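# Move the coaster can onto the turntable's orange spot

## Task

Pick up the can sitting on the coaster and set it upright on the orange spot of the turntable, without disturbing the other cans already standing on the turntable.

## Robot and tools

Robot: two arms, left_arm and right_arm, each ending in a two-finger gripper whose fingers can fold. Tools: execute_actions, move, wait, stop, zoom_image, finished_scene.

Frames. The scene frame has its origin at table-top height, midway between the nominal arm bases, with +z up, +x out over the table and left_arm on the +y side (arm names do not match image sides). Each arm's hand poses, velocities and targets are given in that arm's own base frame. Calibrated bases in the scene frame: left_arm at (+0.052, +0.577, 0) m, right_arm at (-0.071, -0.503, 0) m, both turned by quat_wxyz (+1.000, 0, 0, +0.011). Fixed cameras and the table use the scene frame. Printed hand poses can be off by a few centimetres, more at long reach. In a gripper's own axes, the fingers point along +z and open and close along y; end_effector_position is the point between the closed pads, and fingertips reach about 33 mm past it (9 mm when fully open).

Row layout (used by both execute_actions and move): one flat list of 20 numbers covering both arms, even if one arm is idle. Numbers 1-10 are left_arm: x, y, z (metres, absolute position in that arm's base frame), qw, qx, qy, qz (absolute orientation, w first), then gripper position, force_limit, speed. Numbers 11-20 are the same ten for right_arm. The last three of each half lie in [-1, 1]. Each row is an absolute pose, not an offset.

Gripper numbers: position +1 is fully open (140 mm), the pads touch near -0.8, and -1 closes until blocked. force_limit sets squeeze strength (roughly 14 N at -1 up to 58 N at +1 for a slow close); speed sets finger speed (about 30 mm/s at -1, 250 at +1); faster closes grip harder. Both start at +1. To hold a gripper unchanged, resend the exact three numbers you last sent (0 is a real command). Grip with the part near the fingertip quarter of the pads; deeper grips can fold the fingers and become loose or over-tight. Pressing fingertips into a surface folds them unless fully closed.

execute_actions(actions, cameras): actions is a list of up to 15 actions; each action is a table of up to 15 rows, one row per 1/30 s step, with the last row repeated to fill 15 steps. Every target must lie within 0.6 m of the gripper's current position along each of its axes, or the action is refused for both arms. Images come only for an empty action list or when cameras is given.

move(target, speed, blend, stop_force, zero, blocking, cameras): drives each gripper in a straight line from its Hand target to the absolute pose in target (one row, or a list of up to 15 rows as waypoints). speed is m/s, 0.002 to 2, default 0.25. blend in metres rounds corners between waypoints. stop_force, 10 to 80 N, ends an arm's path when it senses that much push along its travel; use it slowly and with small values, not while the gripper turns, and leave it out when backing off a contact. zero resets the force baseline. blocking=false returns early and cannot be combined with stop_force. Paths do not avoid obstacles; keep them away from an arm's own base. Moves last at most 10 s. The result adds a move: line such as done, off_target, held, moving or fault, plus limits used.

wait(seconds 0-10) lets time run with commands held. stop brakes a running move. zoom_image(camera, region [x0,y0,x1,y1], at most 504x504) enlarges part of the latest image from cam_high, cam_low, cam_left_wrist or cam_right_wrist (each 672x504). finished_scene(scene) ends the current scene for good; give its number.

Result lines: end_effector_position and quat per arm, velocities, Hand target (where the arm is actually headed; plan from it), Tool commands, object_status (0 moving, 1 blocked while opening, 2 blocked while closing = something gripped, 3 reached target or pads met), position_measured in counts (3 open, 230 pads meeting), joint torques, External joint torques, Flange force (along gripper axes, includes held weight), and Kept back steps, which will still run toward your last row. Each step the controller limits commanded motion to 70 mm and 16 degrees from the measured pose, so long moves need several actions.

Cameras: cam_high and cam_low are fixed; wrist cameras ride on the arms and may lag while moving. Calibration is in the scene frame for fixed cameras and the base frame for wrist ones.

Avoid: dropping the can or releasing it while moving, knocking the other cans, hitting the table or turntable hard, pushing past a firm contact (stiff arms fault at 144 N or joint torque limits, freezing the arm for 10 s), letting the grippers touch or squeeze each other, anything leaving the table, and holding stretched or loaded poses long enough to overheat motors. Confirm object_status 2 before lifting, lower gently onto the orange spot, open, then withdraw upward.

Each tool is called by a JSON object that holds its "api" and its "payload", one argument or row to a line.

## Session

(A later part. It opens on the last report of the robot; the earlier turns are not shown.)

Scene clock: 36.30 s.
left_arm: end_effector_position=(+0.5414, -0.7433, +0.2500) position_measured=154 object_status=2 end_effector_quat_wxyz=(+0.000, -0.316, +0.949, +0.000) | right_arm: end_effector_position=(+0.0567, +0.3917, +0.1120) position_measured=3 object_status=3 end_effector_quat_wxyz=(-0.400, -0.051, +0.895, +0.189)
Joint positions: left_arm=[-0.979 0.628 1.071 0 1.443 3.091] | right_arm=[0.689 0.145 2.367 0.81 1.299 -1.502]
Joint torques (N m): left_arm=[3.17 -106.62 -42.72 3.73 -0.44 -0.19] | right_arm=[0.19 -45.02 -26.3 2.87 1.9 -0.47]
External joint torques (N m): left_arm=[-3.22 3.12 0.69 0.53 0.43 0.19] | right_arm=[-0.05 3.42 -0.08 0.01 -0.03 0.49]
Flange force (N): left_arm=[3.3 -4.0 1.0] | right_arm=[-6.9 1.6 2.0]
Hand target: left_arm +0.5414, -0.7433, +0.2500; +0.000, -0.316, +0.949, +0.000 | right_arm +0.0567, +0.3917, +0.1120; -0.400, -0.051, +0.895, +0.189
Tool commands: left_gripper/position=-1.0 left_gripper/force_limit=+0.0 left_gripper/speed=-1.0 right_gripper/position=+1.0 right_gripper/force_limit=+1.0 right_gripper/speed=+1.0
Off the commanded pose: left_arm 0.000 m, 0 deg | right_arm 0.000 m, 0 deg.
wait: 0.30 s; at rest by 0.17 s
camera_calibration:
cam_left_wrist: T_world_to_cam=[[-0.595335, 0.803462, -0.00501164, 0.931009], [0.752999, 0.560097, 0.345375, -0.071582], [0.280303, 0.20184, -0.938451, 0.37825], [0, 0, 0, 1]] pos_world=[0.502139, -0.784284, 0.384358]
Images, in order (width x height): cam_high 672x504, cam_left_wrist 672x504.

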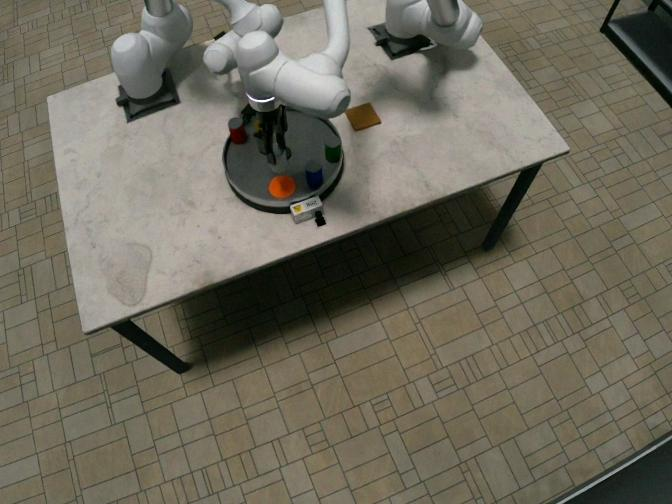

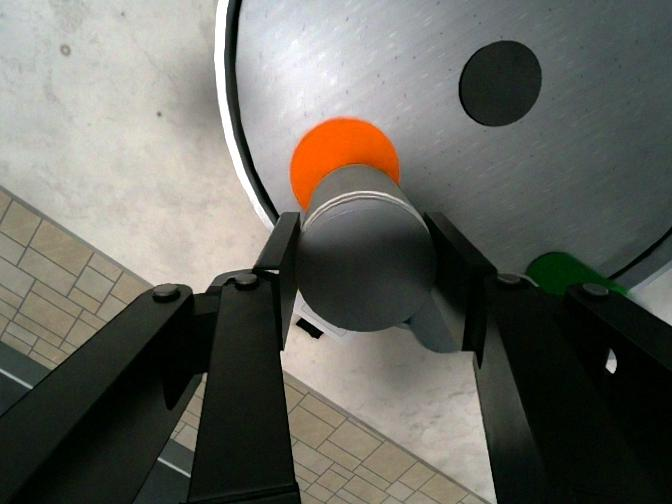

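{"api": "wait", "payload": {
  "seconds": 5.71
}}

{"api": "move", "payload": {
  "target": [
    [0.549,-0.7092,0.25,0,-0.316,0.949,0,-1,0,-1,0.0567,0.3917,0.112,-0.4,-0.051,0.895,0.189,1,1,1],
    [0.5475,-0.6742,0.25,0,-0.316,0.949,0,-1,0,-1,0.0567,0.3917,0.112,-0.4,-0.051,0.895,0.189,1,1,1],
    [0.5369,-0.6409,0.222,0,-0.316,0.949,0,-1,0,-1,0.0567,0.3917,0.112,-0.4,-0.051,0.895,0.189,1,1,1],
    [0.5181,-0.6114,0.194,0,-0.316,0.949,0,-1,0,-1,0.0567,0.3917,0.112,-0.4,-0.051,0.895,0.189,1,1,1],
    [0.4924,-0.5877,0.166,0,-0.316,0.949,0,-1,0,-1,0.0567,0.3917,0.112,-0.4,-0.051,0.895,0.189,1,1,1],
    [0.4613,-0.5716,0.147,0,-0.316,0.949,0,-1,0,-1,0.0567,0.3917,0.112,-0.4,-0.051,0.895,0.189,1,1,1],
    [0.4272,-0.564,0.145,0,-0.316,0.949,0,-1,0,-1,0.0567,0.3917,0.112,-0.4,-0.051,0.895,0.189,1,1,1],
    [0.3922,-0.5655,0.145,0,-0.316,0.949,0,-1,0,-1,0.0567,0.3917,0.112,-0.4,-0.051,0.895,0.189,1,1,1],
    [0.3589,-0.5761,0.145,0,-0.316,0.949,0,-1,0,-1,0.0567,0.3917,0.112,-0.4,-0.051,0.895,0.189,1,1,1],
    [0.3294,-0.5948,0.145,0,-0.316,0.949,0,-1,0,-1,0.0567,0.3917,0.112,-0.4,-0.051,0.895,0.189,1,1,1]
  ],
  "speed": [0.129,0.129,0.165,0.165,0.165,0.146,0.129,0.129,0.129,0.129],
  "blend": [0.015,0.015,0.015,0.015,0.015,0.015,0.015,0.015,0.015,0],
  "blocking": false
}}

{"api": "wait", "payload": {
  "seconds": 1.6,
  "cameras": ["cam_left_wrist"]
}}

{"api": "move", "payload": {
  "target": [
    [0.3589,-0.5761,0.145,0,-0.316,0.949,0,0.2,0,0,0.0567,0.3917,0.112,-0.4,-0.051,0.895,0.189,1,1,1],
    [0.3294,-0.5948,0.17,0,-0.316,0.949,0,0.2,0,0,0.0567,0.3917,0.112,-0.4,-0.051,0.895,0.189,1,1,1],
    [0.31,-0.56,0.3,0,-0.316,0.949,0,0.2,0,0,0.0567,0.3917,0.112,-0.4,-0.051,0.895,0.189,1,1,1]
  ],
  "speed": [0.129,0.14,0.25],
  "blend": [0.015,0.015,0],
  "blocking": false,
  "cameras": ["cam_left_wrist","cam_high"]
}}

{"api": "wait", "payload": {
  "seconds": 2,
  "cameras": ["cam_left_wrist","cam_high"]
}}

Scene clock: 43.33 s.
left_arm: end_effector_position=(+0.5414, -0.7433, +0.2500) position_measured=154 object_status=2 end_effector_quat_wxyz=(+0.000, -0.316, +0.949, +0.000) | right_arm: end_effector_position=(+0.0567, +0.3917, +0.1120) position_measured=3 object_status=3 end_effector_quat_wxyz=(-0.400, -0.051, +0.895, +0.189)
Joint positions: left_arm=[-0.979 0.628 1.071 0 1.443 3.091] | right_arm=[0.689 0.145 2.367 0.81 1.299 -1.502]
Joint torques (N m): left_arm=[3.16 -106.08 -42.64 3.74 -0.45 -0.1] | right_arm=[-0.06 -45.11 -26.39 2.9 1.87 -0.5]
External joint torques (N m): left_arm=[-3.1 1.97 0.4 0.55 0.44 0.1] | right_arm=[0.22 3.46 -0.02 -0.02 0 0.51]
Flange force (N): left_arm=[3.3 -2.7 0.3] | right_arm=[-6.7 2.0 2.5]
Hand target: left_arm +0.5414, -0.7433, +0.2500; +0.000, -0.316, +0.949, +0.000 | right_arm +0.0567, +0.3917, +0.1120; -0.400, -0.051, +0.895, +0.189
Tool commands: left_gripper/position=-1.0 left_gripper/force_limit=+0.0 left_gripper/speed=-1.0 right_gripper/position=+1.0 right_gripper/force_limit=+1.0 right_gripper/speed=+1.0
Off the commanded pose: left_arm 0.000 m, 0 deg | right_arm 0.000 m, 0 deg.
wait: 5.73 s; at rest from the start

Scene clock: 43.83 s.
left_arm: end_effector_position=(+0.5481, -0.6905, +0.2499) position_measured=154 object_status=2 end_effector_quat_wxyz=(+0.000, -0.316, +0.949, +0.000) end_effector_velocity=(-0.005, +0.129, -0.001) end_effector_angular_velocity=(-0.001, +0.000, +0.000) | right_arm: end_effector_position=(+0.0567, +0.3917, +0.1120) position_measured=3 object_status=3 end_effector_quat_wxyz=(-0.400, -0.051, +0.895, +0.189)
Joint positions: left_arm=[-0.939 0.562 1.18 0 1.401 3.131] | right_arm=[0.689 0.145 2.367 0.81 1.299 -1.502]
Joint velocities: left_arm=[0.082 -0.179 0.288 0 -0.11 0.082] | right_arm=[within noise]
Joint torques (N m): left_arm=[2.93 -100.11 -42.26 3.59 -0.53 -0.15] | right_arm=[0.21 -44.73 -26.32 2.89 1.82 -0.41]
External joint torques (N m): left_arm=[-2.81 2.47 0.64 0.64 0.53 0.15] | right_arm=[-0.15 3.06 -0.15 0.01 0.04 0.43]
Flange force (N): left_arm=[2.9 -3.0 0.7] | right_arm=[-6.3 1.4 1.5]
Hand target: left_arm +0.5478, -0.6831, +0.2498; +0.000, -0.316, +0.949, +0.000 | right_arm +0.0567, +0.3917, +0.1120; -0.400, -0.051, +0.895, +0.189
Tool commands: left_gripper/position=-1.0 left_gripper/force_limit=+0.0 left_gripper/speed=-1.0 right_gripper/position=+1.0 right_gripper/force_limit=+1.0 right_gripper/speed=+1.0
Off the commanded pose: left_arm 0.261 m, 0 deg | right_arm 0.000 m, 0 deg.
move: running; path passed 1 of 10 targets

Scene clock: 45.43 s.
left_arm: end_effector_position=(+0.4121, -0.5646, +0.1450) position_measured=154 object_status=2 end_effector_quat_wxyz=(+0.000, -0.316, +0.949, +0.000) end_effector_velocity=(-0.127, -0.004, +0.000) end_effector_angular_velocity=(+0.000, -0.002, -0.001) | right_arm: end_effector_position=(+0.0567, +0.3917, +0.1120) position_measured=3 object_status=3 end_effector_quat_wxyz=(-0.400, -0.051, +0.895, +0.189)
Joint positions: left_arm=[-0.99 0.335 1.721 0 1.086 3.08] | right_arm=[0.689 0.145 2.367 0.81 1.299 -1.502]
Joint velocities: left_arm=[-0.155 -0.104 0.147 0.002 -0.044 -0.155] | right_arm=[within noise]
Joint torques (N m): left_arm=[1.43 -72.3 -38.7 3.29 -0.38 -0.42] | right_arm=[0.43 -45.25 -26.27 2.9 1.89 -0.49]
External joint torques (N m): left_arm=[-1.85 0.85 0.93 0.53 0.35 0.42] | right_arm=[-0.24 3.55 -0.26 0 -0.02 0.51]
Flange force (N): left_arm=[2.0 0.6 0.9] | right_arm=[-7.4 1.6 1.6]
Hand target: left_arm +0.4051, -0.5649, +0.1450; +0.000, -0.316, +0.949, +0.000 | right_arm +0.0567, +0.3917, +0.1120; -0.400, -0.051, +0.895, +0.189
Tool commands: left_gripper/position=-1.0 left_gripper/force_limit=+0.0 left_gripper/speed=-1.0 right_gripper/position=+1.0 right_gripper/force_limit=+1.0 right_gripper/speed=+1.0
Off the commanded pose: left_arm 0.088 m, 0 deg | right_arm 0.000 m, 0 deg.
earlier move: running; path passed 7 of 10 targets
wait: 1.60 s; no rest
camera_calibration:
cam_left_wrist: T_world_to_cam=[[-0.595245, 0.803529, -0.00490919, 0.709986], [0.753103, 0.56, 0.345304, -0.0380668], [0.280211, 0.201844, -0.938478, 0.279952], [0, 0, 0, 1]] pos_world=[0.372839, -0.605684, 0.279358]
Images, in order (width x height): cam_left_wrist 672x504.

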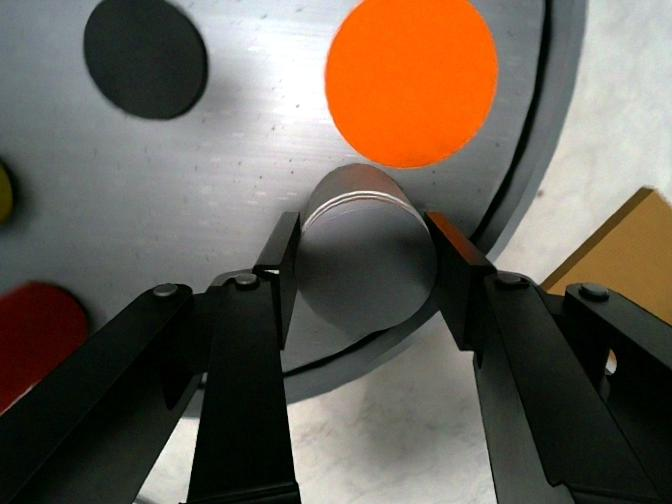

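Scene clock: 45.93 s.
left_arm: end_effector_position=(+0.3517, -0.5805, +0.1512) position_measured=104 object_status=0 end_effector_quat_wxyz=(+0.000, -0.316, +0.949, +0.000) end_effector_velocity=(-0.100, -0.059, +0.070) end_effector_angular_velocity=(-0.004, -0.002, -0.001) | right_arm: end_effector_position=(+0.0567, +0.3917, +0.1120) position_measured=3 object_status=3 end_effector_quat_wxyz=(-0.400, -0.051, +0.895, +0.189)
Joint positions: left_arm=[-1.077 0.301 1.756 0 1.086 2.993] | right_arm=[0.689 0.145 2.367 0.81 1.299 -1.502]
Joint velocities: left_arm=[-0.171 -0.058 -0.062 -0.001 0.116 -0.17] | right_arm=[within noise]
Joint torques (N m): left_arm=[4.41 -70.68 -40.29 3.55 -0.9 0.23] | right_arm=[0 -44.98 -26.15 2.86 1.87 -0.45]
External joint torques (N m): left_arm=[-4.04 -1.47 0 0.54 0.81 -0.23] | right_arm=[0.02 3.47 -0.3 0.04 -0.01 0.47]
Flange force (N): left_arm=[6.1 2.6 -2.5] | right_arm=[-7.1 2.0 2.0]
Hand target: left_arm +0.3463, -0.5840, +0.1557; +0.000, -0.316, +0.949, +0.000 | right_arm +0.0567, +0.3917, +0.1120; -0.400, -0.051, +0.895, +0.189
Tool commands: left_gripper/position=+0.2 left_gripper/force_limit=+0.0 left_gripper/speed=+0.0 right_gripper/position=+1.0 right_gripper/force_limit=+1.0 right_gripper/speed=+1.0
Off the commanded pose: left_arm 0.156 m, 0 deg | right_arm 0.000 m, 0 deg.
earlier move: replaced; path passed 7 of 10 targets
move: running; path passed 1 of 3 targets
camera_calibration:
cam_left_wrist: T_world_to_cam=[[-0.595215, 0.803553, -0.00459881, 0.686757], [0.7532, 0.559892, 0.345269, 0.0140968], [0.280017, 0.202045, -0.938493, 0.306095], [0, 0, 0, 1]] pos_world=[0.312439, -0.621584, 0.285559]
Images, in order (width x height): cam_high 672x504, cam_left_wrist 672x504.

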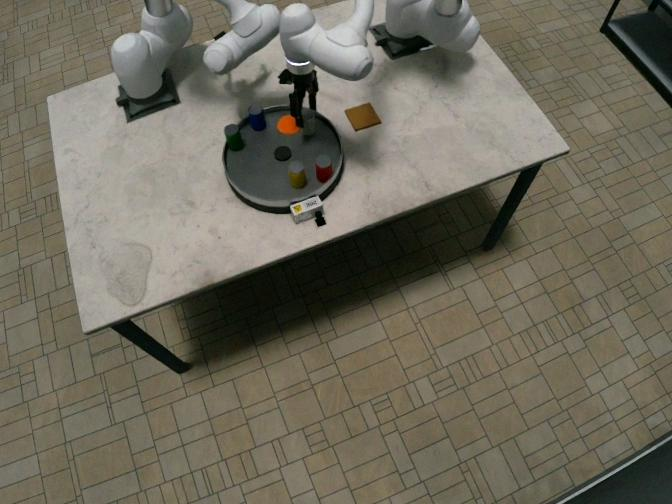

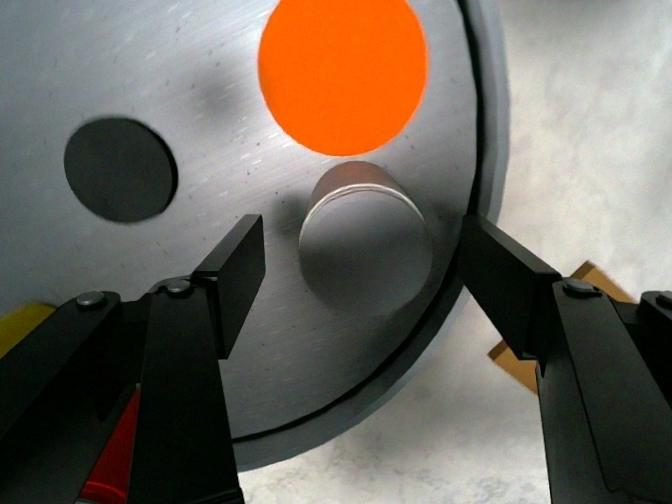

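Scene clock: 46.93 s.
left_arm: end_effector_position=(+0.3100, -0.5600, +0.3000) position_measured=104 object_status=3 end_effector_quat_wxyz=(+0.000, -0.316, +0.949, +0.000) | right_arm: end_effector_position=(+0.0567, +0.3917, +0.1120) position_measured=3 object_status=3 end_effector_quat_wxyz=(-0.400, -0.051, +0.895, +0.189)
Joint positions: left_arm=[-1.119 0.156 1.655 0 1.331 2.95] | right_arm=[0.689 0.145 2.367 0.81 1.299 -1.502]
Joint torques (N m): left_arm=[3.15 -56.78 -40.91 3.63 -0.44 -0.1] | right_arm=[0.09 -45.01 -26.41 2.91 1.86 -0.42]
External joint torques (N m): left_arm=[-3.21 -0.44 -0.18 0.54 0.43 0.1] | right_arm=[-0.06 3.46 0 -0.01 0.01 0.44]
Flange force (N): left_arm=[4.7 1.2 -1.2] | right_arm=[-7.0 1.4 2.0]
Hand target: left_arm +0.3100, -0.5600, +0.3000; +0.000, -0.316, +0.949, +0.000 | right_arm +0.0567, +0.3917, +0.1120; -0.400, -0.051, +0.895, +0.189
Tool commands: left_gripper/position=+0.2 left_gripper/force_limit=+0.0 left_gripper/speed=+0.0 right_gripper/position=+1.0 right_gripper/force_limit=+1.0 right_gripper/speed=+1.0
Off the commanded pose: left_arm 0.000 m, 0 deg | right_arm 0.000 m, 0 deg.
earlier move: done
wait: 1.00 of 2 s (the move ended)
camera_calibration:
cam_left_wrist: T_world_to_cam=[[-0.595257, 0.803519, -0.00504142, 0.646251], [0.753016, 0.560011, 0.345477, -0.0173737], [0.280421, 0.201852, -0.938414, 0.452996], [0, 0, 0, 1]] pos_world=[0.270739, -0.600984, 0.434358]
Images, in order (width x height): cam_high 672x504, cam_left_wrist 672x504.

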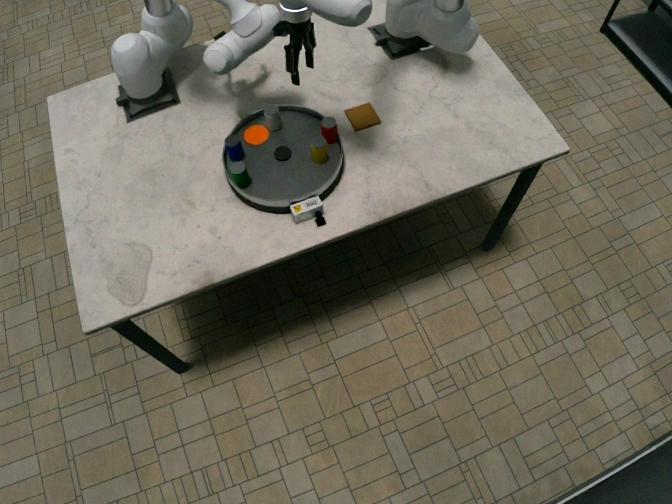

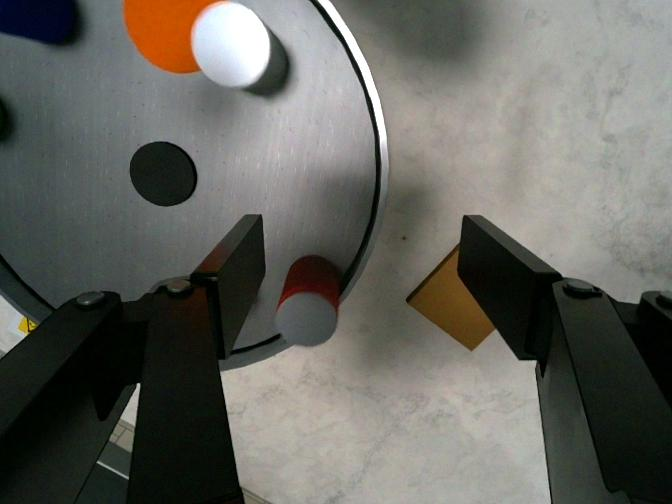

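{"api": "execute_actions", "payload": {
  "actions": [],
  "cameras": ["cam_high","cam_low"]
}}

{"api": "zoom_image", "payload": {
  "camera": "cam_high",
  "region": [215, 90, 355, 230]
}}

Scene clock: 49.37 s.
left_arm: end_effector_position=(+0.3100, -0.5600, +0.3000) position_measured=104 object_status=3 end_effector_quat_wxyz=(+0.000, -0.316, +0.949, +0.000) | right_arm: end_effector_position=(+0.0567, +0.3917, +0.1120) position_measured=3 object_status=3 end_effector_quat_wxyz=(-0.400, -0.051, +0.895, +0.189)
Joint positions: left_arm=[-1.119 0.156 1.654 0 1.332 2.95] | right_arm=[0.689 0.145 2.367 0.81 1.299 -1.502]
Joint velocities: within noise
Joint torques (N m): left_arm=[2.76 -56.56 -40.88 3.64 -0.46 -0.12] | right_arm=[0.44 -45.24 -26.34 2.92 1.88 -0.45]
External joint torques (N m): left_arm=[-2.82 -0.76 -0.29 0.53 0.44 0.12] | right_arm=[-0.57 3.69 -0.2 0 -0.03 0.47]
Flange force (N): left_arm=[4.1 1.3 -1.5] | right_arm=[-7.9 1.0 1.2]
Hand target: left_arm +0.3100, -0.5600, +0.3000; +0.000, -0.316, +0.949, +0.000 | right_arm +0.0567, +0.3917, +0.1120; -0.400, -0.051, +0.895, +0.189
Tool commands: left_gripper/position=+0.2 left_gripper/force_limit=+0.0 left_gripper/speed=+0.0 right_gripper/position=+1.0 right_gripper/force_limit=+1.0 right_gripper/speed=+1.0
Off the commanded pose: left_arm 0.000 m, 0 deg | right_arm 0.000 m, 0 deg.
Images, in order (width x height): cam_high 672x504, cam_low 672x504.

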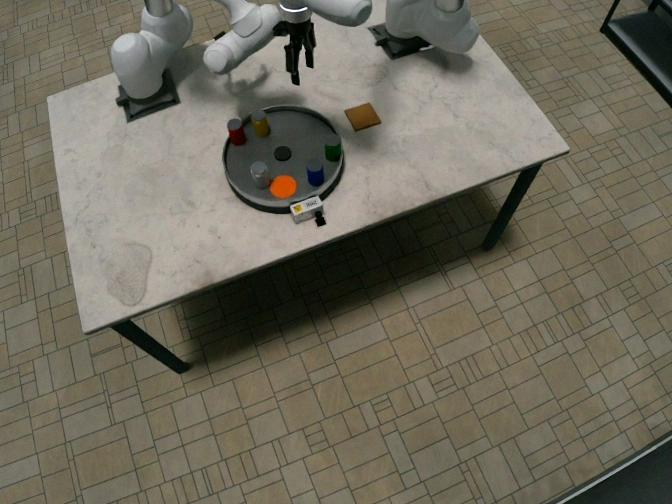

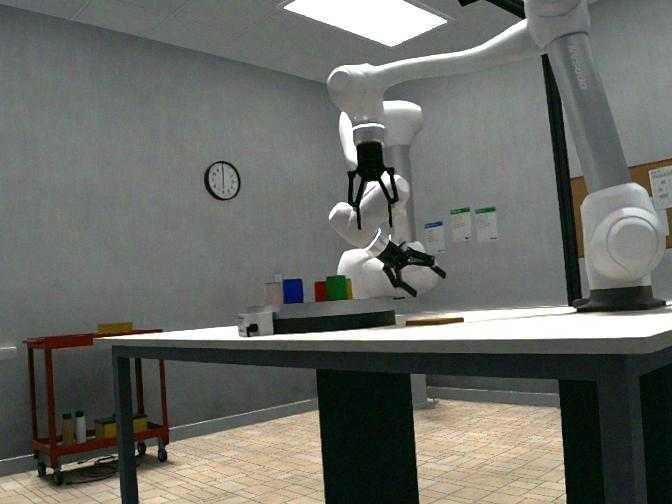

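Scaled by 3.600 from the camera's 672x504 image, which has a finer 960x720 frame.

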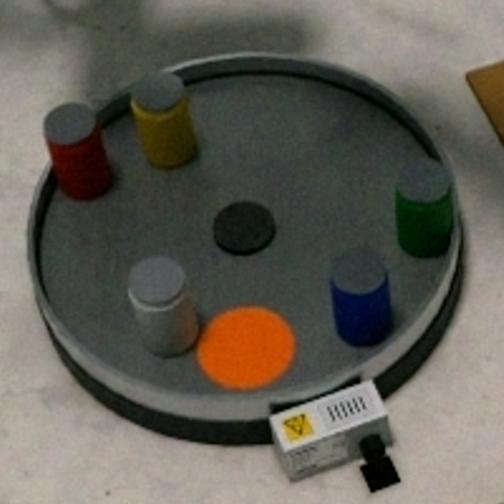

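{"api": "move", "payload": {
  "target": [
    [0.45,-0.57,0.27,0,-0.7071,0.7071,0,0.42,0,0,0.0567,0.3917,0.112,-0.4,-0.051,0.895,0.189,1,1,1],
    [0.4825,-0.8135,0.25,0,-0.7071,0.7071,0,0.42,0,0,0.0567,0.3917,0.112,-0.4,-0.051,0.895,0.189,1,1,1]
  ],
  "blend": [0.05,0],
  "speed": 0.4
}}

Scene clock: 52.97 s.
left_arm: end_effector_position=(+0.4825, -0.8135, +0.2501) position_measured=76 object_status=3 end_effector_quat_wxyz=(+0.000, +0.707, -0.707, +0.000) | right_arm: end_effector_position=(+0.0567, +0.3917, +0.1120) position_measured=3 object_status=3 end_effector_quat_wxyz=(-0.400, -0.051, +0.895, +0.189)
Joint positions: left_arm=[-1.072 0.678 0.988 0 1.476 2.07] | right_arm=[0.689 0.145 2.367 0.81 1.299 -1.502]
Joint torques (N m): left_arm=[3.16 -109.44 -42.34 3.77 -0.47 -0.16] | right_arm=[0.02 -44.93 -26.36 2.83 1.82 -0.44]
External joint torques (N m): left_arm=[-3.14 1.78 0.15 0.54 0.42 0.16] | right_arm=[-0.03 3.33 -0.23 0.09 0.04 0.46]
Flange force (N): left_arm=[4.5 1.0 -0.1] | right_arm=[-6.8 1.9 1.9]
Hand target: left_arm +0.4825, -0.8135, +0.2500; +0.000, +0.707, -0.707, +0.000 | right_arm +0.0567, +0.3917, +0.1120; -0.400, -0.051, +0.895, +0.189
Off the commanded pose: left_arm 0.000 m, 0 deg | right_arm 0.000 m, 0 deg.
move: done

{"api": "wait", "payload": {
  "seconds": 2.0
}}

{"api": "move", "payload": {
  "target": [
    [0.5182,-0.7836,0.25,0,-0.7071,0.7071,0,0.42,0,0,0.0567,0.3917,0.112,-0.4,-0.051,0.895,0.189,1,1,1],
    [0.5414,-0.7433,0.25,0,-0.7071,0.7071,0,0.42,0,0,0.0567,0.3917,0.112,-0.4,-0.051,0.895,0.189,1,1,1],
    [0.5495,-0.6975,0.25,0,-0.7071,0.7071,0,0.42,0,0,0.0567,0.3917,0.112,-0.4,-0.051,0.895,0.189,1,1,1],
    [0.5414,-0.6517,0.25,0,-0.7071,0.7071,0,0.42,0,0,0.0567,0.3917,0.112,-0.4,-0.051,0.895,0.189,1,1,1],
    [0.5181,-0.6114,0.25,0,-0.7071,0.7071,0,0.42,0,0,0.0567,0.3917,0.112,-0.4,-0.051,0.895,0.189,1,1,1],
    [0.4825,-0.5815,0.25,0,-0.7071,0.7071,0,0.42,0,0,0.0567,0.3917,0.112,-0.4,-0.051,0.895,0.189,1,1,1]
  ],
  "speed": 0.129,
  "blend": [0.02,0.02,0.02,0.02,0.02,0],
  "blocking": false,
  "cameras": ["cam_left_wrist"]
}}

Scene clock: 55.50 s.
left_arm: end_effector_position=(+0.4825, -0.8135, +0.2500) position_measured=76 object_status=3 end_effector_quat_wxyz=(+0.000, +0.707, -0.707, +0.000) | right_arm: end_effector_position=(+0.0567, +0.3917, +0.1120) position_measured=3 object_status=3 end_effector_quat_wxyz=(-0.400, -0.051, +0.895, +0.189)
Joint positions: left_arm=[-1.072 0.678 0.988 0 1.476 2.07] | right_arm=[0.689 0.145 2.367 0.81 1.299 -1.502]
Joint torques (N m): left_arm=[3.26 -109.22 -41.96 3.77 -0.51 -0.1] | right_arm=[-0.02 -45 -26.26 2.89 1.85 -0.49]
External joint torques (N m): left_arm=[-3.19 1.01 -0.41 0.55 0.46 0.1] | right_arm=[-0.04 3.39 -0.19 0.02 0.01 0.51]
Flange force (N): left_arm=[4.9 0.9 -1.2] | right_arm=[-6.9 1.8 1.9]
Hand target: left_arm +0.4825, -0.8135, +0.2500; +0.000, +0.707, -0.707, +0.000 | right_arm +0.0567, +0.3917, +0.1120; -0.400, -0.051, +0.895, +0.189
Tool commands: left_gripper/position=+0.42 left_gripper/force_limit=+0.0 left_gripper/speed=+0.0 right_gripper/position=+1.0 right_gripper/force_limit=+1.0 right_gripper/speed=+1.0
Off the commanded pose: left_arm 0.000 m, 0 deg | right_arm 0.000 m, 0 deg.
wait: 2.00 s; at rest from the start

Scene clock: 56.00 s.
left_arm: end_effector_position=(+0.5215, -0.7765, +0.2500) position_measured=76 object_status=3 end_effector_quat_wxyz=(+0.000, +0.707, -0.707, +0.000) end_effector_velocity=(+0.075, +0.102, -0.001) end_effector_angular_velocity=(+0.000, +0.000, +0.000) | right_arm: end_effector_position=(+0.0567, +0.3917, +0.1120) position_measured=3 object_status=3 end_effector_quat_wxyz=(-0.400, -0.051, +0.895, +0.189)
Joint positions: left_arm=[-1.016 0.658 1.022 0 1.462 2.125] | right_arm=[0.689 0.145 2.367 0.81 1.299 -1.502]
Joint velocities: left_arm=[0.125 -0.08 0.136 0 -0.055 0.125] | right_arm=[within noise]
Joint torques (N m): left_arm=[2.78 -107.52 -40.77 3.72 -0.43 0] | right_arm=[0.1 -45.14 -26.26 2.93 1.82 -0.5]
External joint torques (N m): left_arm=[-3.2 0.22 -1.3 0.55 0.42 0] | right_arm=[0.06 3.4 -0.29 -0.03 0.04 0.51]
Flange force (N): left_arm=[6.0 0.1 -2.6] | right_arm=[-6.8 2.1 1.8]
Hand target: left_arm +0.5251, -0.7713, +0.2500; +0.000, +0.707, -0.707, +0.000 | right_arm +0.0567, +0.3917, +0.1120; -0.400, -0.051, +0.895, +0.189
Tool commands: left_gripper/position=+0.42 left_gripper/force_limit=+0.0 left_gripper/speed=+0.0 right_gripper/position=+1.0 right_gripper/force_limit=+1.0 right_gripper/speed=+1.0
Off the commanded pose: left_arm 0.199 m, 0 deg | right_arm 0.000 m, 0 deg.
move: running; path passed 0 of 6 targets
camera_calibration:
cam_left_wrist: T_world_to_cam=[[-0.999974, 0.00512014, -0.00497892, 0.536875], [0.00308462, 0.938411, 0.345508, 0.646788], [0.00644132, 0.345484, -0.938403, 0.644771], [0, 0, 0, 1]] pos_world=[0.530713, -0.83246, 0.384258]
Images, in order (width x height): cam_left_wrist 672x504.

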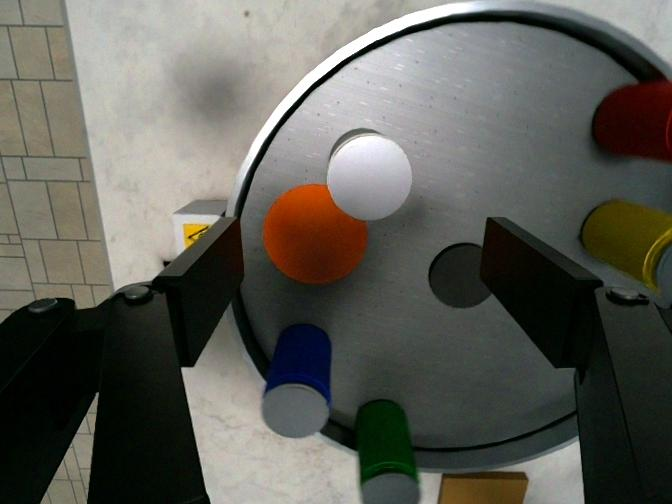

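{"api": "move", "payload": {
  "target": [
    [0.5369,-0.6409,0.25,0,-0.7071,0.7071,0,0.42,0,0,0.0567,0.3917,0.112,-0.4,-0.051,0.895,0.189,1,1,1],
    [0.5181,-0.6114,0.215,0,-0.7071,0.7071,0,0.42,0,0,0.0567,0.3917,0.112,-0.4,-0.051,0.895,0.189,1,1,1],
    [0.4865,-0.5839,0.18,0,-0.7071,0.7071,0,0.42,0,0,0.0567,0.3917,0.112,-0.4,-0.051,0.895,0.189,1,1,1],
    [0.4502,-0.5681,0.147,0,-0.7071,0.7071,0,0.42,0,0,0.0567,0.3917,0.112,-0.4,-0.051,0.895,0.189,1,1,1],
    [0.4038,-0.564,0.147,0,-0.7071,0.7071,0,0.42,0,0,0.0567,0.3917,0.112,-0.4,-0.051,0.895,0.189,1,1,1],
    [0.3589,-0.5761,0.147,0,-0.7071,0.7071,0,0.42,0,0,0.0567,0.3917,0.112,-0.4,-0.051,0.895,0.189,1,1,1],
    [0.3294,-0.5948,0.147,0,-0.7071,0.7071,0,0.42,0,0,0.0567,0.3917,0.112,-0.4,-0.051,0.895,0.189,1,1,1]
  ],
  "speed": [0.122,0.17,0.165,0.165,0.127,0.129,0.129],
  "blend": [0.02,0.02,0.02,0.015,0.02,0.02,0],
  "blocking": false
}}

{"api": "wait", "payload": {
  "seconds": 1.1,
  "cameras": ["cam_left_wrist"]
}}

{"api": "move", "payload": {
  "target": [
    [0.3589,-0.5761,0.147,0,-0.7071,0.7071,0,-1,0,0,0.0567,0.3917,0.112,-0.4,-0.051,0.895,0.189,1,1,1],
    [0.3294,-0.5948,0.147,0,-0.7071,0.7071,0,-1,0,0,0.0567,0.3917,0.112,-0.4,-0.051,0.895,0.189,1,1,1]
  ],
  "speed": 0.129,
  "blend": [0.02,0],
  "blocking": false,
  "cameras": ["cam_left_wrist"]
}}

{"api": "move", "payload": {
  "target": [
    [0.325,-0.58,0.2,0,-0.7071,0.7071,0,-1,0,0,0.0567,0.3917,0.112,-0.4,-0.051,0.895,0.189,1,1,1],
    [0.35,-0.54,0.27,0,-0.7071,0.7071,0,-1,0,0,0.0567,0.3917,0.112,-0.4,-0.051,0.895,0.189,1,1,1]
  ],
  "speed": 0.2,
  "blend": [0.02,0],
  "cameras": ["cam_left_wrist","cam_high"]
}}

Scene clock: 57.37 s.
left_arm: end_effector_position=(+0.5217, -0.6177, +0.2224) position_measured=76 object_status=3 end_effector_quat_wxyz=(+0.000, +0.707, -0.707, +0.000) end_effector_velocity=(-0.072, +0.097, -0.118) end_effector_angular_velocity=(-0.001, +0.001, +0.000) | right_arm: end_effector_position=(+0.0567, +0.3917, +0.1120) position_measured=3 object_status=3 end_effector_quat_wxyz=(-0.400, -0.051, +0.895, +0.189)
Joint positions: left_arm=[-0.912 0.453 1.4 0 1.29 2.229] | right_arm=[0.689 0.145 2.367 0.81 1.299 -1.502]
Joint velocities: left_arm=[0.003 -0.136 0.424 -0.001 -0.288 0.003] | right_arm=[within noise]
Joint torques (N m): left_arm=[2.24 -87.56 -40.79 3.61 -0.31 0.09] | right_arm=[-0.01 -45.27 -26.16 2.88 1.89 -0.45]
External joint torques (N m): left_arm=[-3.12 0.22 -0.26 0.54 0.28 -0.09] | right_arm=[-0.06 3.63 -0.51 0.05 -0.03 0.47]
Flange force (N): left_arm=[3.3 2.4 -0.7] | right_arm=[-7.7 2.3 1.8]
Hand target: left_arm +0.5174, -0.6122, +0.2158; +0.000, +0.707, -0.707, +0.000 | right_arm +0.0567, +0.3917, +0.1120; -0.400, -0.051, +0.895, +0.189
Tool commands: left_gripper/position=+0.42 left_gripper/force_limit=+0.0 left_gripper/speed=+0.0 right_gripper/position=+1.0 right_gripper/force_limit=+1.0 right_gripper/speed=+1.0
Off the commanded pose: left_arm 0.208 m, 0 deg | right_arm 0.000 m, 0 deg.
earlier move: replaced; path passed 3 of 6 targets
move: running; path passed 1 of 7 targets; blend cut to 0.0099 m at target 1, 0.0175 m at target 6

Scene clock: 58.47 s.
left_arm: end_effector_position=(+0.3992, -0.5663, +0.1470) position_measured=76 object_status=3 end_effector_quat_wxyz=(+0.000, +0.707, -0.707, +0.000) end_effector_velocity=(-0.124, -0.016, +0.000) end_effector_angular_velocity=(+0.000, +0.000, +0.000) | right_arm: end_effector_position=(+0.0567, +0.3917, +0.1120) position_measured=3 object_status=3 end_effector_quat_wxyz=(-0.400, -0.051, +0.895, +0.189)
Joint positions: left_arm=[-1.007 0.324 1.732 0 1.086 2.135] | right_arm=[0.689 0.145 2.367 0.81 1.299 -1.502]
Joint velocities: left_arm=[-0.164 -0.085 0.118 0 -0.034 -0.164] | right_arm=[within noise]
Joint torques (N m): left_arm=[2.15 -71 -38.11 3.28 -0.48 -0.22] | right_arm=[-0.01 -44.71 -26.19 2.9 1.89 -0.41]
External joint torques (N m): left_arm=[-2.85 0.93 0.27 0.56 0.4 0.22] | right_arm=[0.1 3.09 -0.21 -0.02 -0.03 0.43]
Flange force (N): left_arm=[2.9 2.6 0.3] | right_arm=[-6.3 1.8 1.9]
Hand target: left_arm +0.3931, -0.5672, +0.1470; +0.000, +0.707, -0.707, +0.000 | right_arm +0.0567, +0.3917, +0.1120; -0.400, -0.051, +0.895, +0.189
Tool commands: left_gripper/position=+0.42 left_gripper/force_limit=+0.0 left_gripper/speed=+0.0 right_gripper/position=+1.0 right_gripper/force_limit=+1.0 right_gripper/speed=+1.0
Off the commanded pose: left_arm 0.075 m, 0 deg | right_arm 0.000 m, 0 deg.
earlier move: running; path passed 4 of 7 targets; blend cut to 0.0099 m at target 1, 0.0175 m at target 6
wait: 1.10 s; no rest
camera_calibration:
cam_left_wrist: T_world_to_cam=[[-0.999974, 0.00527489, -0.00481834, 0.41314], [0.00328612, 0.938454, 0.345389, 0.485441], [0.00634367, 0.345364, -0.938447, 0.476355], [0, 0, 0, 1]] pos_world=[0.408512, -0.62226, 0.281358]
Images, in order (width x height): cam_left_wrist 672x504.

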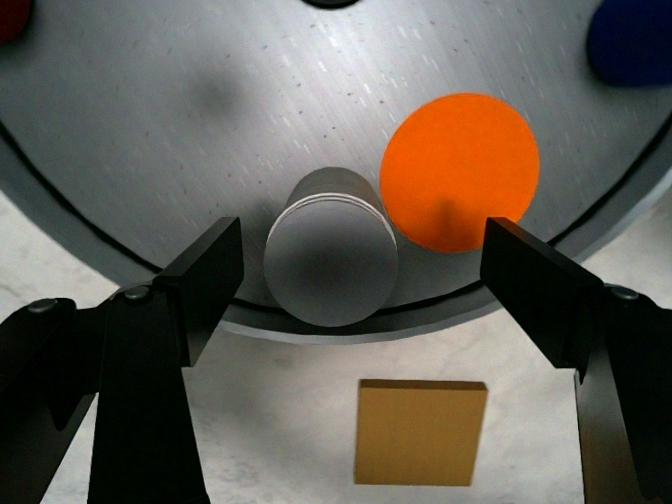

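Scene clock: 58.97 s.
left_arm: end_effector_position=(+0.3435, -0.5858, +0.1471) position_measured=156 object_status=0 end_effector_quat_wxyz=(+0.000, +0.707, -0.707, +0.000) end_effector_velocity=(-0.111, -0.065, +0.000) end_effector_angular_velocity=(+0.001, +0.001, -0.001) | right_arm: end_effector_position=(+0.0567, +0.3917, +0.1120) position_measured=3 object_status=3 end_effector_quat_wxyz=(-0.400, -0.051, +0.895, +0.189)
Joint positions: left_arm=[-1.091 0.304 1.759 0 1.078 2.051] | right_arm=[0.689 0.145 2.367 0.81 1.299 -1.502]
Joint velocities: left_arm=[-0.19 0 0 0 0.001 -0.189] | right_arm=[within noise]
Joint torques (N m): left_arm=[3.79 -61.52 -32.23 3.18 -0.49 -0.26] | right_arm=[0.19 -44.76 -26.4 2.84 1.87 -0.47]
External joint torques (N m): left_arm=[-4.07 -7.03 -5.13 0.63 0.44 0.26] | right_arm=[-0.28 3.2 -0.19 0.08 -0.02 0.49]
Flange force (N): left_arm=[2.8 4.8 -11.2] | right_arm=[-6.6 1.4 1.5]
Hand target: left_arm +0.3380, -0.5893, +0.1470; +0.000, +0.707, -0.707, +0.000 | right_arm +0.0567, +0.3917, +0.1120; -0.400, -0.051, +0.895, +0.189
Tool commands: left_gripper/position=-1.0 left_gripper/force_limit=+0.0 left_gripper/speed=+0.0 right_gripper/position=+1.0 right_gripper/force_limit=+1.0 right_gripper/speed=+1.0
Off the commanded pose: left_arm 0.017 m, 0 deg | right_arm 0.000 m, 0 deg.
earlier move: replaced; path passed 4 of 7 targets; blend cut to 0.0099 m at target 1, 0.0175 m at target 6
move: running; path passed 1 of 2 targets; blend cut to 0.0154 m at target 1
camera_calibration:
cam_left_wrist: T_world_to_cam=[[-0.999973, 0.00534026, -0.00500794, 0.357639], [0.00328343, 0.93853, 0.345181, 0.503998], [0.00654346, 0.345156, -0.938523, 0.483354], [0, 0, 0, 1]] pos_world=[0.352812, -0.64176, 0.281459]
Images, in order (width x height): cam_left_wrist 672x504.

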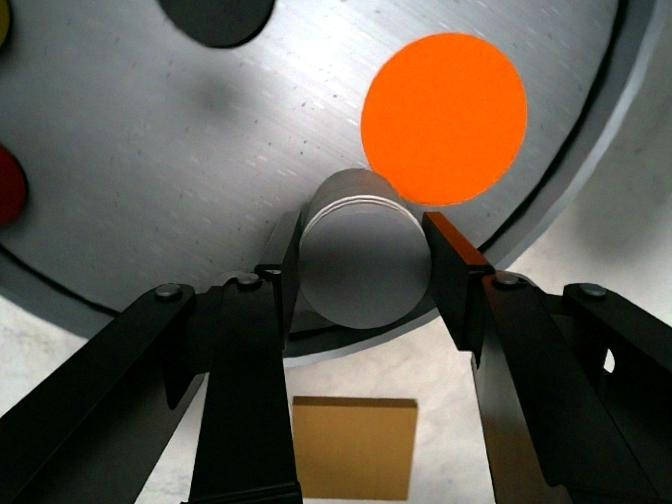

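Scene clock: 60.00 s.
left_arm: end_effector_position=(+0.3500, -0.5400, +0.2700) position_measured=156 object_status=2 end_effector_quat_wxyz=(+0.000, +0.707, -0.707, +0.000) | right_arm: end_effector_position=(+0.0567, +0.3917, +0.1120) position_measured=3 object_status=3 end_effector_quat_wxyz=(-0.400, -0.051, +0.895, +0.189)
Joint positions: left_arm=[-1.049 0.174 1.689 0 1.279 2.092] | right_arm=[0.689 0.145 2.367 0.81 1.299 -1.502]
Joint torques (N m): left_arm=[2.82 -59.09 -41.22 3.51 -0.48 -0.12] | right_arm=[0 -45.36 -26.35 2.87 1.91 -0.47]
External joint torques (N m): left_arm=[-2.84 0.54 0.66 0.63 0.43 0.12] | right_arm=[0.01 3.75 -0.11 0.03 -0.05 0.49]
Flange force (N): left_arm=[1.9 3.8 0.4] | right_arm=[-7.6 1.8 2.4]
Hand target: left_arm +0.3500, -0.5400, +0.2700; +0.000, +0.707, -0.707, +0.000 | right_arm +0.0567, +0.3917, +0.1120; -0.400, -0.051, +0.895, +0.189
Off the commanded pose: left_arm 0.000 m, 0 deg | right_arm 0.000 m, 0 deg.
earlier move: replaced; path passed 1 of 2 targets; blend cut to 0.0154 m at target 1
move: done
camera_calibration:
cam_left_wrist: T_world_to_cam=[[-0.999973, 0.00528033, -0.0051345, 0.364425], [0.00318203, 0.938454, 0.345389, 0.418477], [0.00664226, 0.345364, -0.938445, 0.582905], [0, 0, 0, 1]] pos_world=[0.359212, -0.59596, 0.404358]
Images, in order (width x height): cam_high 672x504, cam_left_wrist 672x504.

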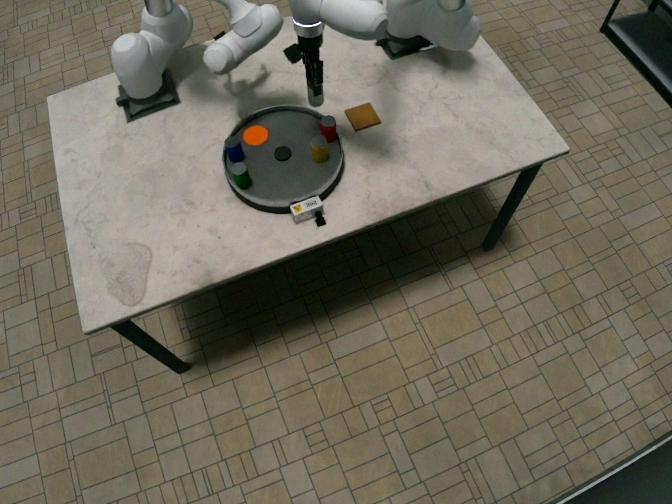

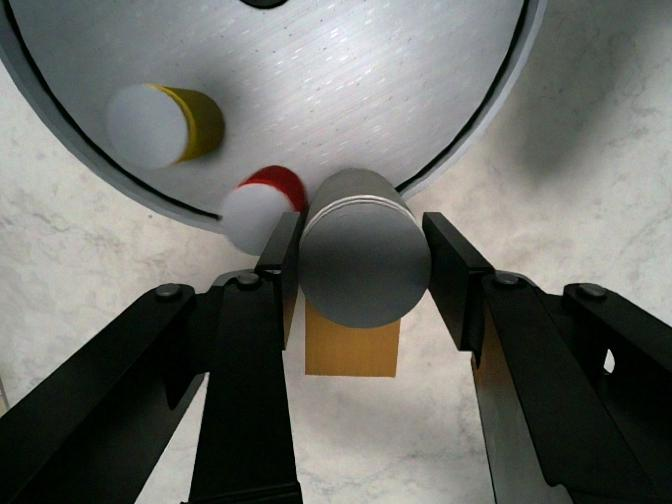

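{"api": "move", "payload": {
  "target": [
    [0.45,-0.57,0.27,0,-0.7071,0.7071,0,-1,0,0,0.0567,0.3917,0.112,-0.4,-0.051,0.895,0.189,1,1,1],
    [0.4825,-0.8135,0.25,0,-0.7071,0.7071,0,-1,0,0,0.0567,0.3917,0.112,-0.4,-0.051,0.895,0.189,1,1,1]
  ],
  "blend": [0.05,0],
  "speed": 0.3
}}

Scene clock: 62.13 s.
left_arm: end_effector_position=(+0.4824, -0.8135, +0.2501) position_measured=156 object_status=2 end_effector_quat_wxyz=(+0.000, +0.707, -0.707, +0.000) | right_arm: end_effector_position=(+0.0567, +0.3917, +0.1120) position_measured=3 object_status=3 end_effector_quat_wxyz=(-0.400, -0.051, +0.895, +0.189)
Joint positions: left_arm=[-1.072 0.678 0.988 0 1.476 2.07] | right_arm=[0.689 0.145 2.367 0.81 1.299 -1.502]
Joint torques (N m): left_arm=[3.35 -112.21 -43.26 3.77 -0.53 -0.13] | right_arm=[-0.11 -44.72 -26.25 2.89 1.9 -0.42]
External joint torques (N m): left_arm=[-3.44 4.03 0.89 0.55 0.48 0.13] | right_arm=[0.09 3.19 -0.01 -0.01 -0.04 0.43]
Flange force (N): left_arm=[6.4 0.3 1.3] | right_arm=[-6.4 1.6 2.2]
Hand target: left_arm +0.4825, -0.8135, +0.2500; +0.000, +0.707, -0.707, +0.000 | right_arm +0.0567, +0.3917, +0.1120; -0.400, -0.051, +0.895, +0.189
Off the commanded pose: left_arm 0.000 m, 0 deg | right_arm 0.000 m, 0 deg.
move: done

{"api": "wait", "payload": {
  "seconds": 5.45
}}

{"api": "move", "payload": {
  "target": [
    [0.5182,-0.7836,0.25,0,-0.7071,0.7071,0,-1,0,0,0.0567,0.3917,0.112,-0.4,-0.051,0.895,0.189,1,1,1],
    [0.5414,-0.7433,0.25,0,-0.7071,0.7071,0,-1,0,0,0.0567,0.3917,0.112,-0.4,-0.051,0.895,0.189,1,1,1],
    [0.5495,-0.6975,0.25,0,-0.7071,0.7071,0,-1,0,0,0.0567,0.3917,0.112,-0.4,-0.051,0.895,0.189,1,1,1],
    [0.5414,-0.6517,0.25,0,-0.7071,0.7071,0,-1,0,0,0.0567,0.3917,0.112,-0.4,-0.051,0.895,0.189,1,1,1],
    [0.5181,-0.6114,0.25,0,-0.7071,0.7071,0,-1,0,0,0.0567,0.3917,0.112,-0.4,-0.051,0.895,0.189,1,1,1],
    [0.4825,-0.5815,0.25,0,-0.7071,0.7071,0,-1,0,0,0.0567,0.3917,0.112,-0.4,-0.051,0.895,0.189,1,1,1]
  ],
  "speed": 0.129,
  "blend": [0.02,0.02,0.02,0.02,0.02,0],
  "blocking": false
}}

Scene clock: 67.97 s.
left_arm: end_effector_position=(+0.4825, -0.8135, +0.2500) position_measured=156 object_status=2 end_effector_quat_wxyz=(+0.000, +0.707, -0.707, +0.000) | right_arm: end_effector_position=(+0.0567, +0.3917, +0.1120) position_measured=3 object_status=3 end_effector_quat_wxyz=(-0.400, -0.051, +0.895, +0.189)
Joint positions: left_arm=[-1.072 0.678 0.988 0 1.476 2.07] | right_arm=[0.689 0.145 2.367 0.81 1.299 -1.502]
Joint torques (N m): left_arm=[2.94 -110.98 -43.13 3.8 -0.42 -0.11] | right_arm=[-0.1 -45.06 -26.32 2.92 1.84 -0.5]
External joint torques (N m): left_arm=[-3.21 2.74 0.74 0.51 0.37 0.11] | right_arm=[0 3.46 -0.31 0 0.02 0.52]
Flange force (N): left_arm=[4.4 1.2 1.0] | right_arm=[-7.1 2.1 1.8]
Hand target: left_arm +0.4825, -0.8135, +0.2500; +0.000, +0.707, -0.707, +0.000 | right_arm +0.0567, +0.3917, +0.1120; -0.400, -0.051, +0.895, +0.189
Tool commands: left_gripper/position=-1.0 left_gripper/force_limit=+0.0 left_gripper/speed=+0.0 right_gripper/position=+1.0 right_gripper/force_limit=+1.0 right_gripper/speed=+1.0
Off the commanded pose: left_arm 0.000 m, 0 deg | right_arm 0.000 m, 0 deg.
wait: 5.47 s; at rest from the start

Scene clock: 68.47 s.
left_arm: end_effector_position=(+0.5218, -0.7761, +0.2500) position_measured=156 object_status=2 end_effector_quat_wxyz=(+0.000, +0.707, -0.707, +0.000) end_effector_velocity=(+0.075, +0.103, +0.001) end_effector_angular_velocity=(-0.001, -0.001, +0.000) | right_arm: end_effector_position=(+0.0567, +0.3917, +0.1120) position_measured=3 object_status=3 end_effector_quat_wxyz=(-0.400, -0.051, +0.895, +0.189)
Joint positions: left_arm=[-1.016 0.657 1.022 0 1.462 2.126] | right_arm=[0.689 0.145 2.367 0.81 1.299 -1.502]
Joint velocities: left_arm=[0.127 -0.083 0.138 0 -0.056 0.126] | right_arm=[within noise]
Joint torques (N m): left_arm=[2.18 -109.21 -42.7 3.73 -0.63 -0.07] | right_arm=[0.31 -44.84 -26.2 2.84 1.86 -0.43]
External joint torques (N m): left_arm=[-2.29 1.4 0.47 0.56 0.63 0.07] | right_arm=[-0.33 3.31 -0.13 0.05 0.01 0.45]
Flange force (N): left_arm=[2.9 0.9 -0.1] | right_arm=[-6.9 1.2 1.4]
Hand target: left_arm +0.5251, -0.7713, +0.2500; +0.000, +0.707, -0.707, +0.000 | right_arm +0.0567, +0.3917, +0.1120; -0.400, -0.051, +0.895, +0.189
Tool commands: left_gripper/position=-1.0 left_gripper/force_limit=+0.0 left_gripper/speed=+0.0 right_gripper/position=+1.0 right_gripper/force_limit=+1.0 right_gripper/speed=+1.0
Off the commanded pose: left_arm 0.198 m, 0 deg | right_arm 0.000 m, 0 deg.
move: running; path passed 0 of 6 targets


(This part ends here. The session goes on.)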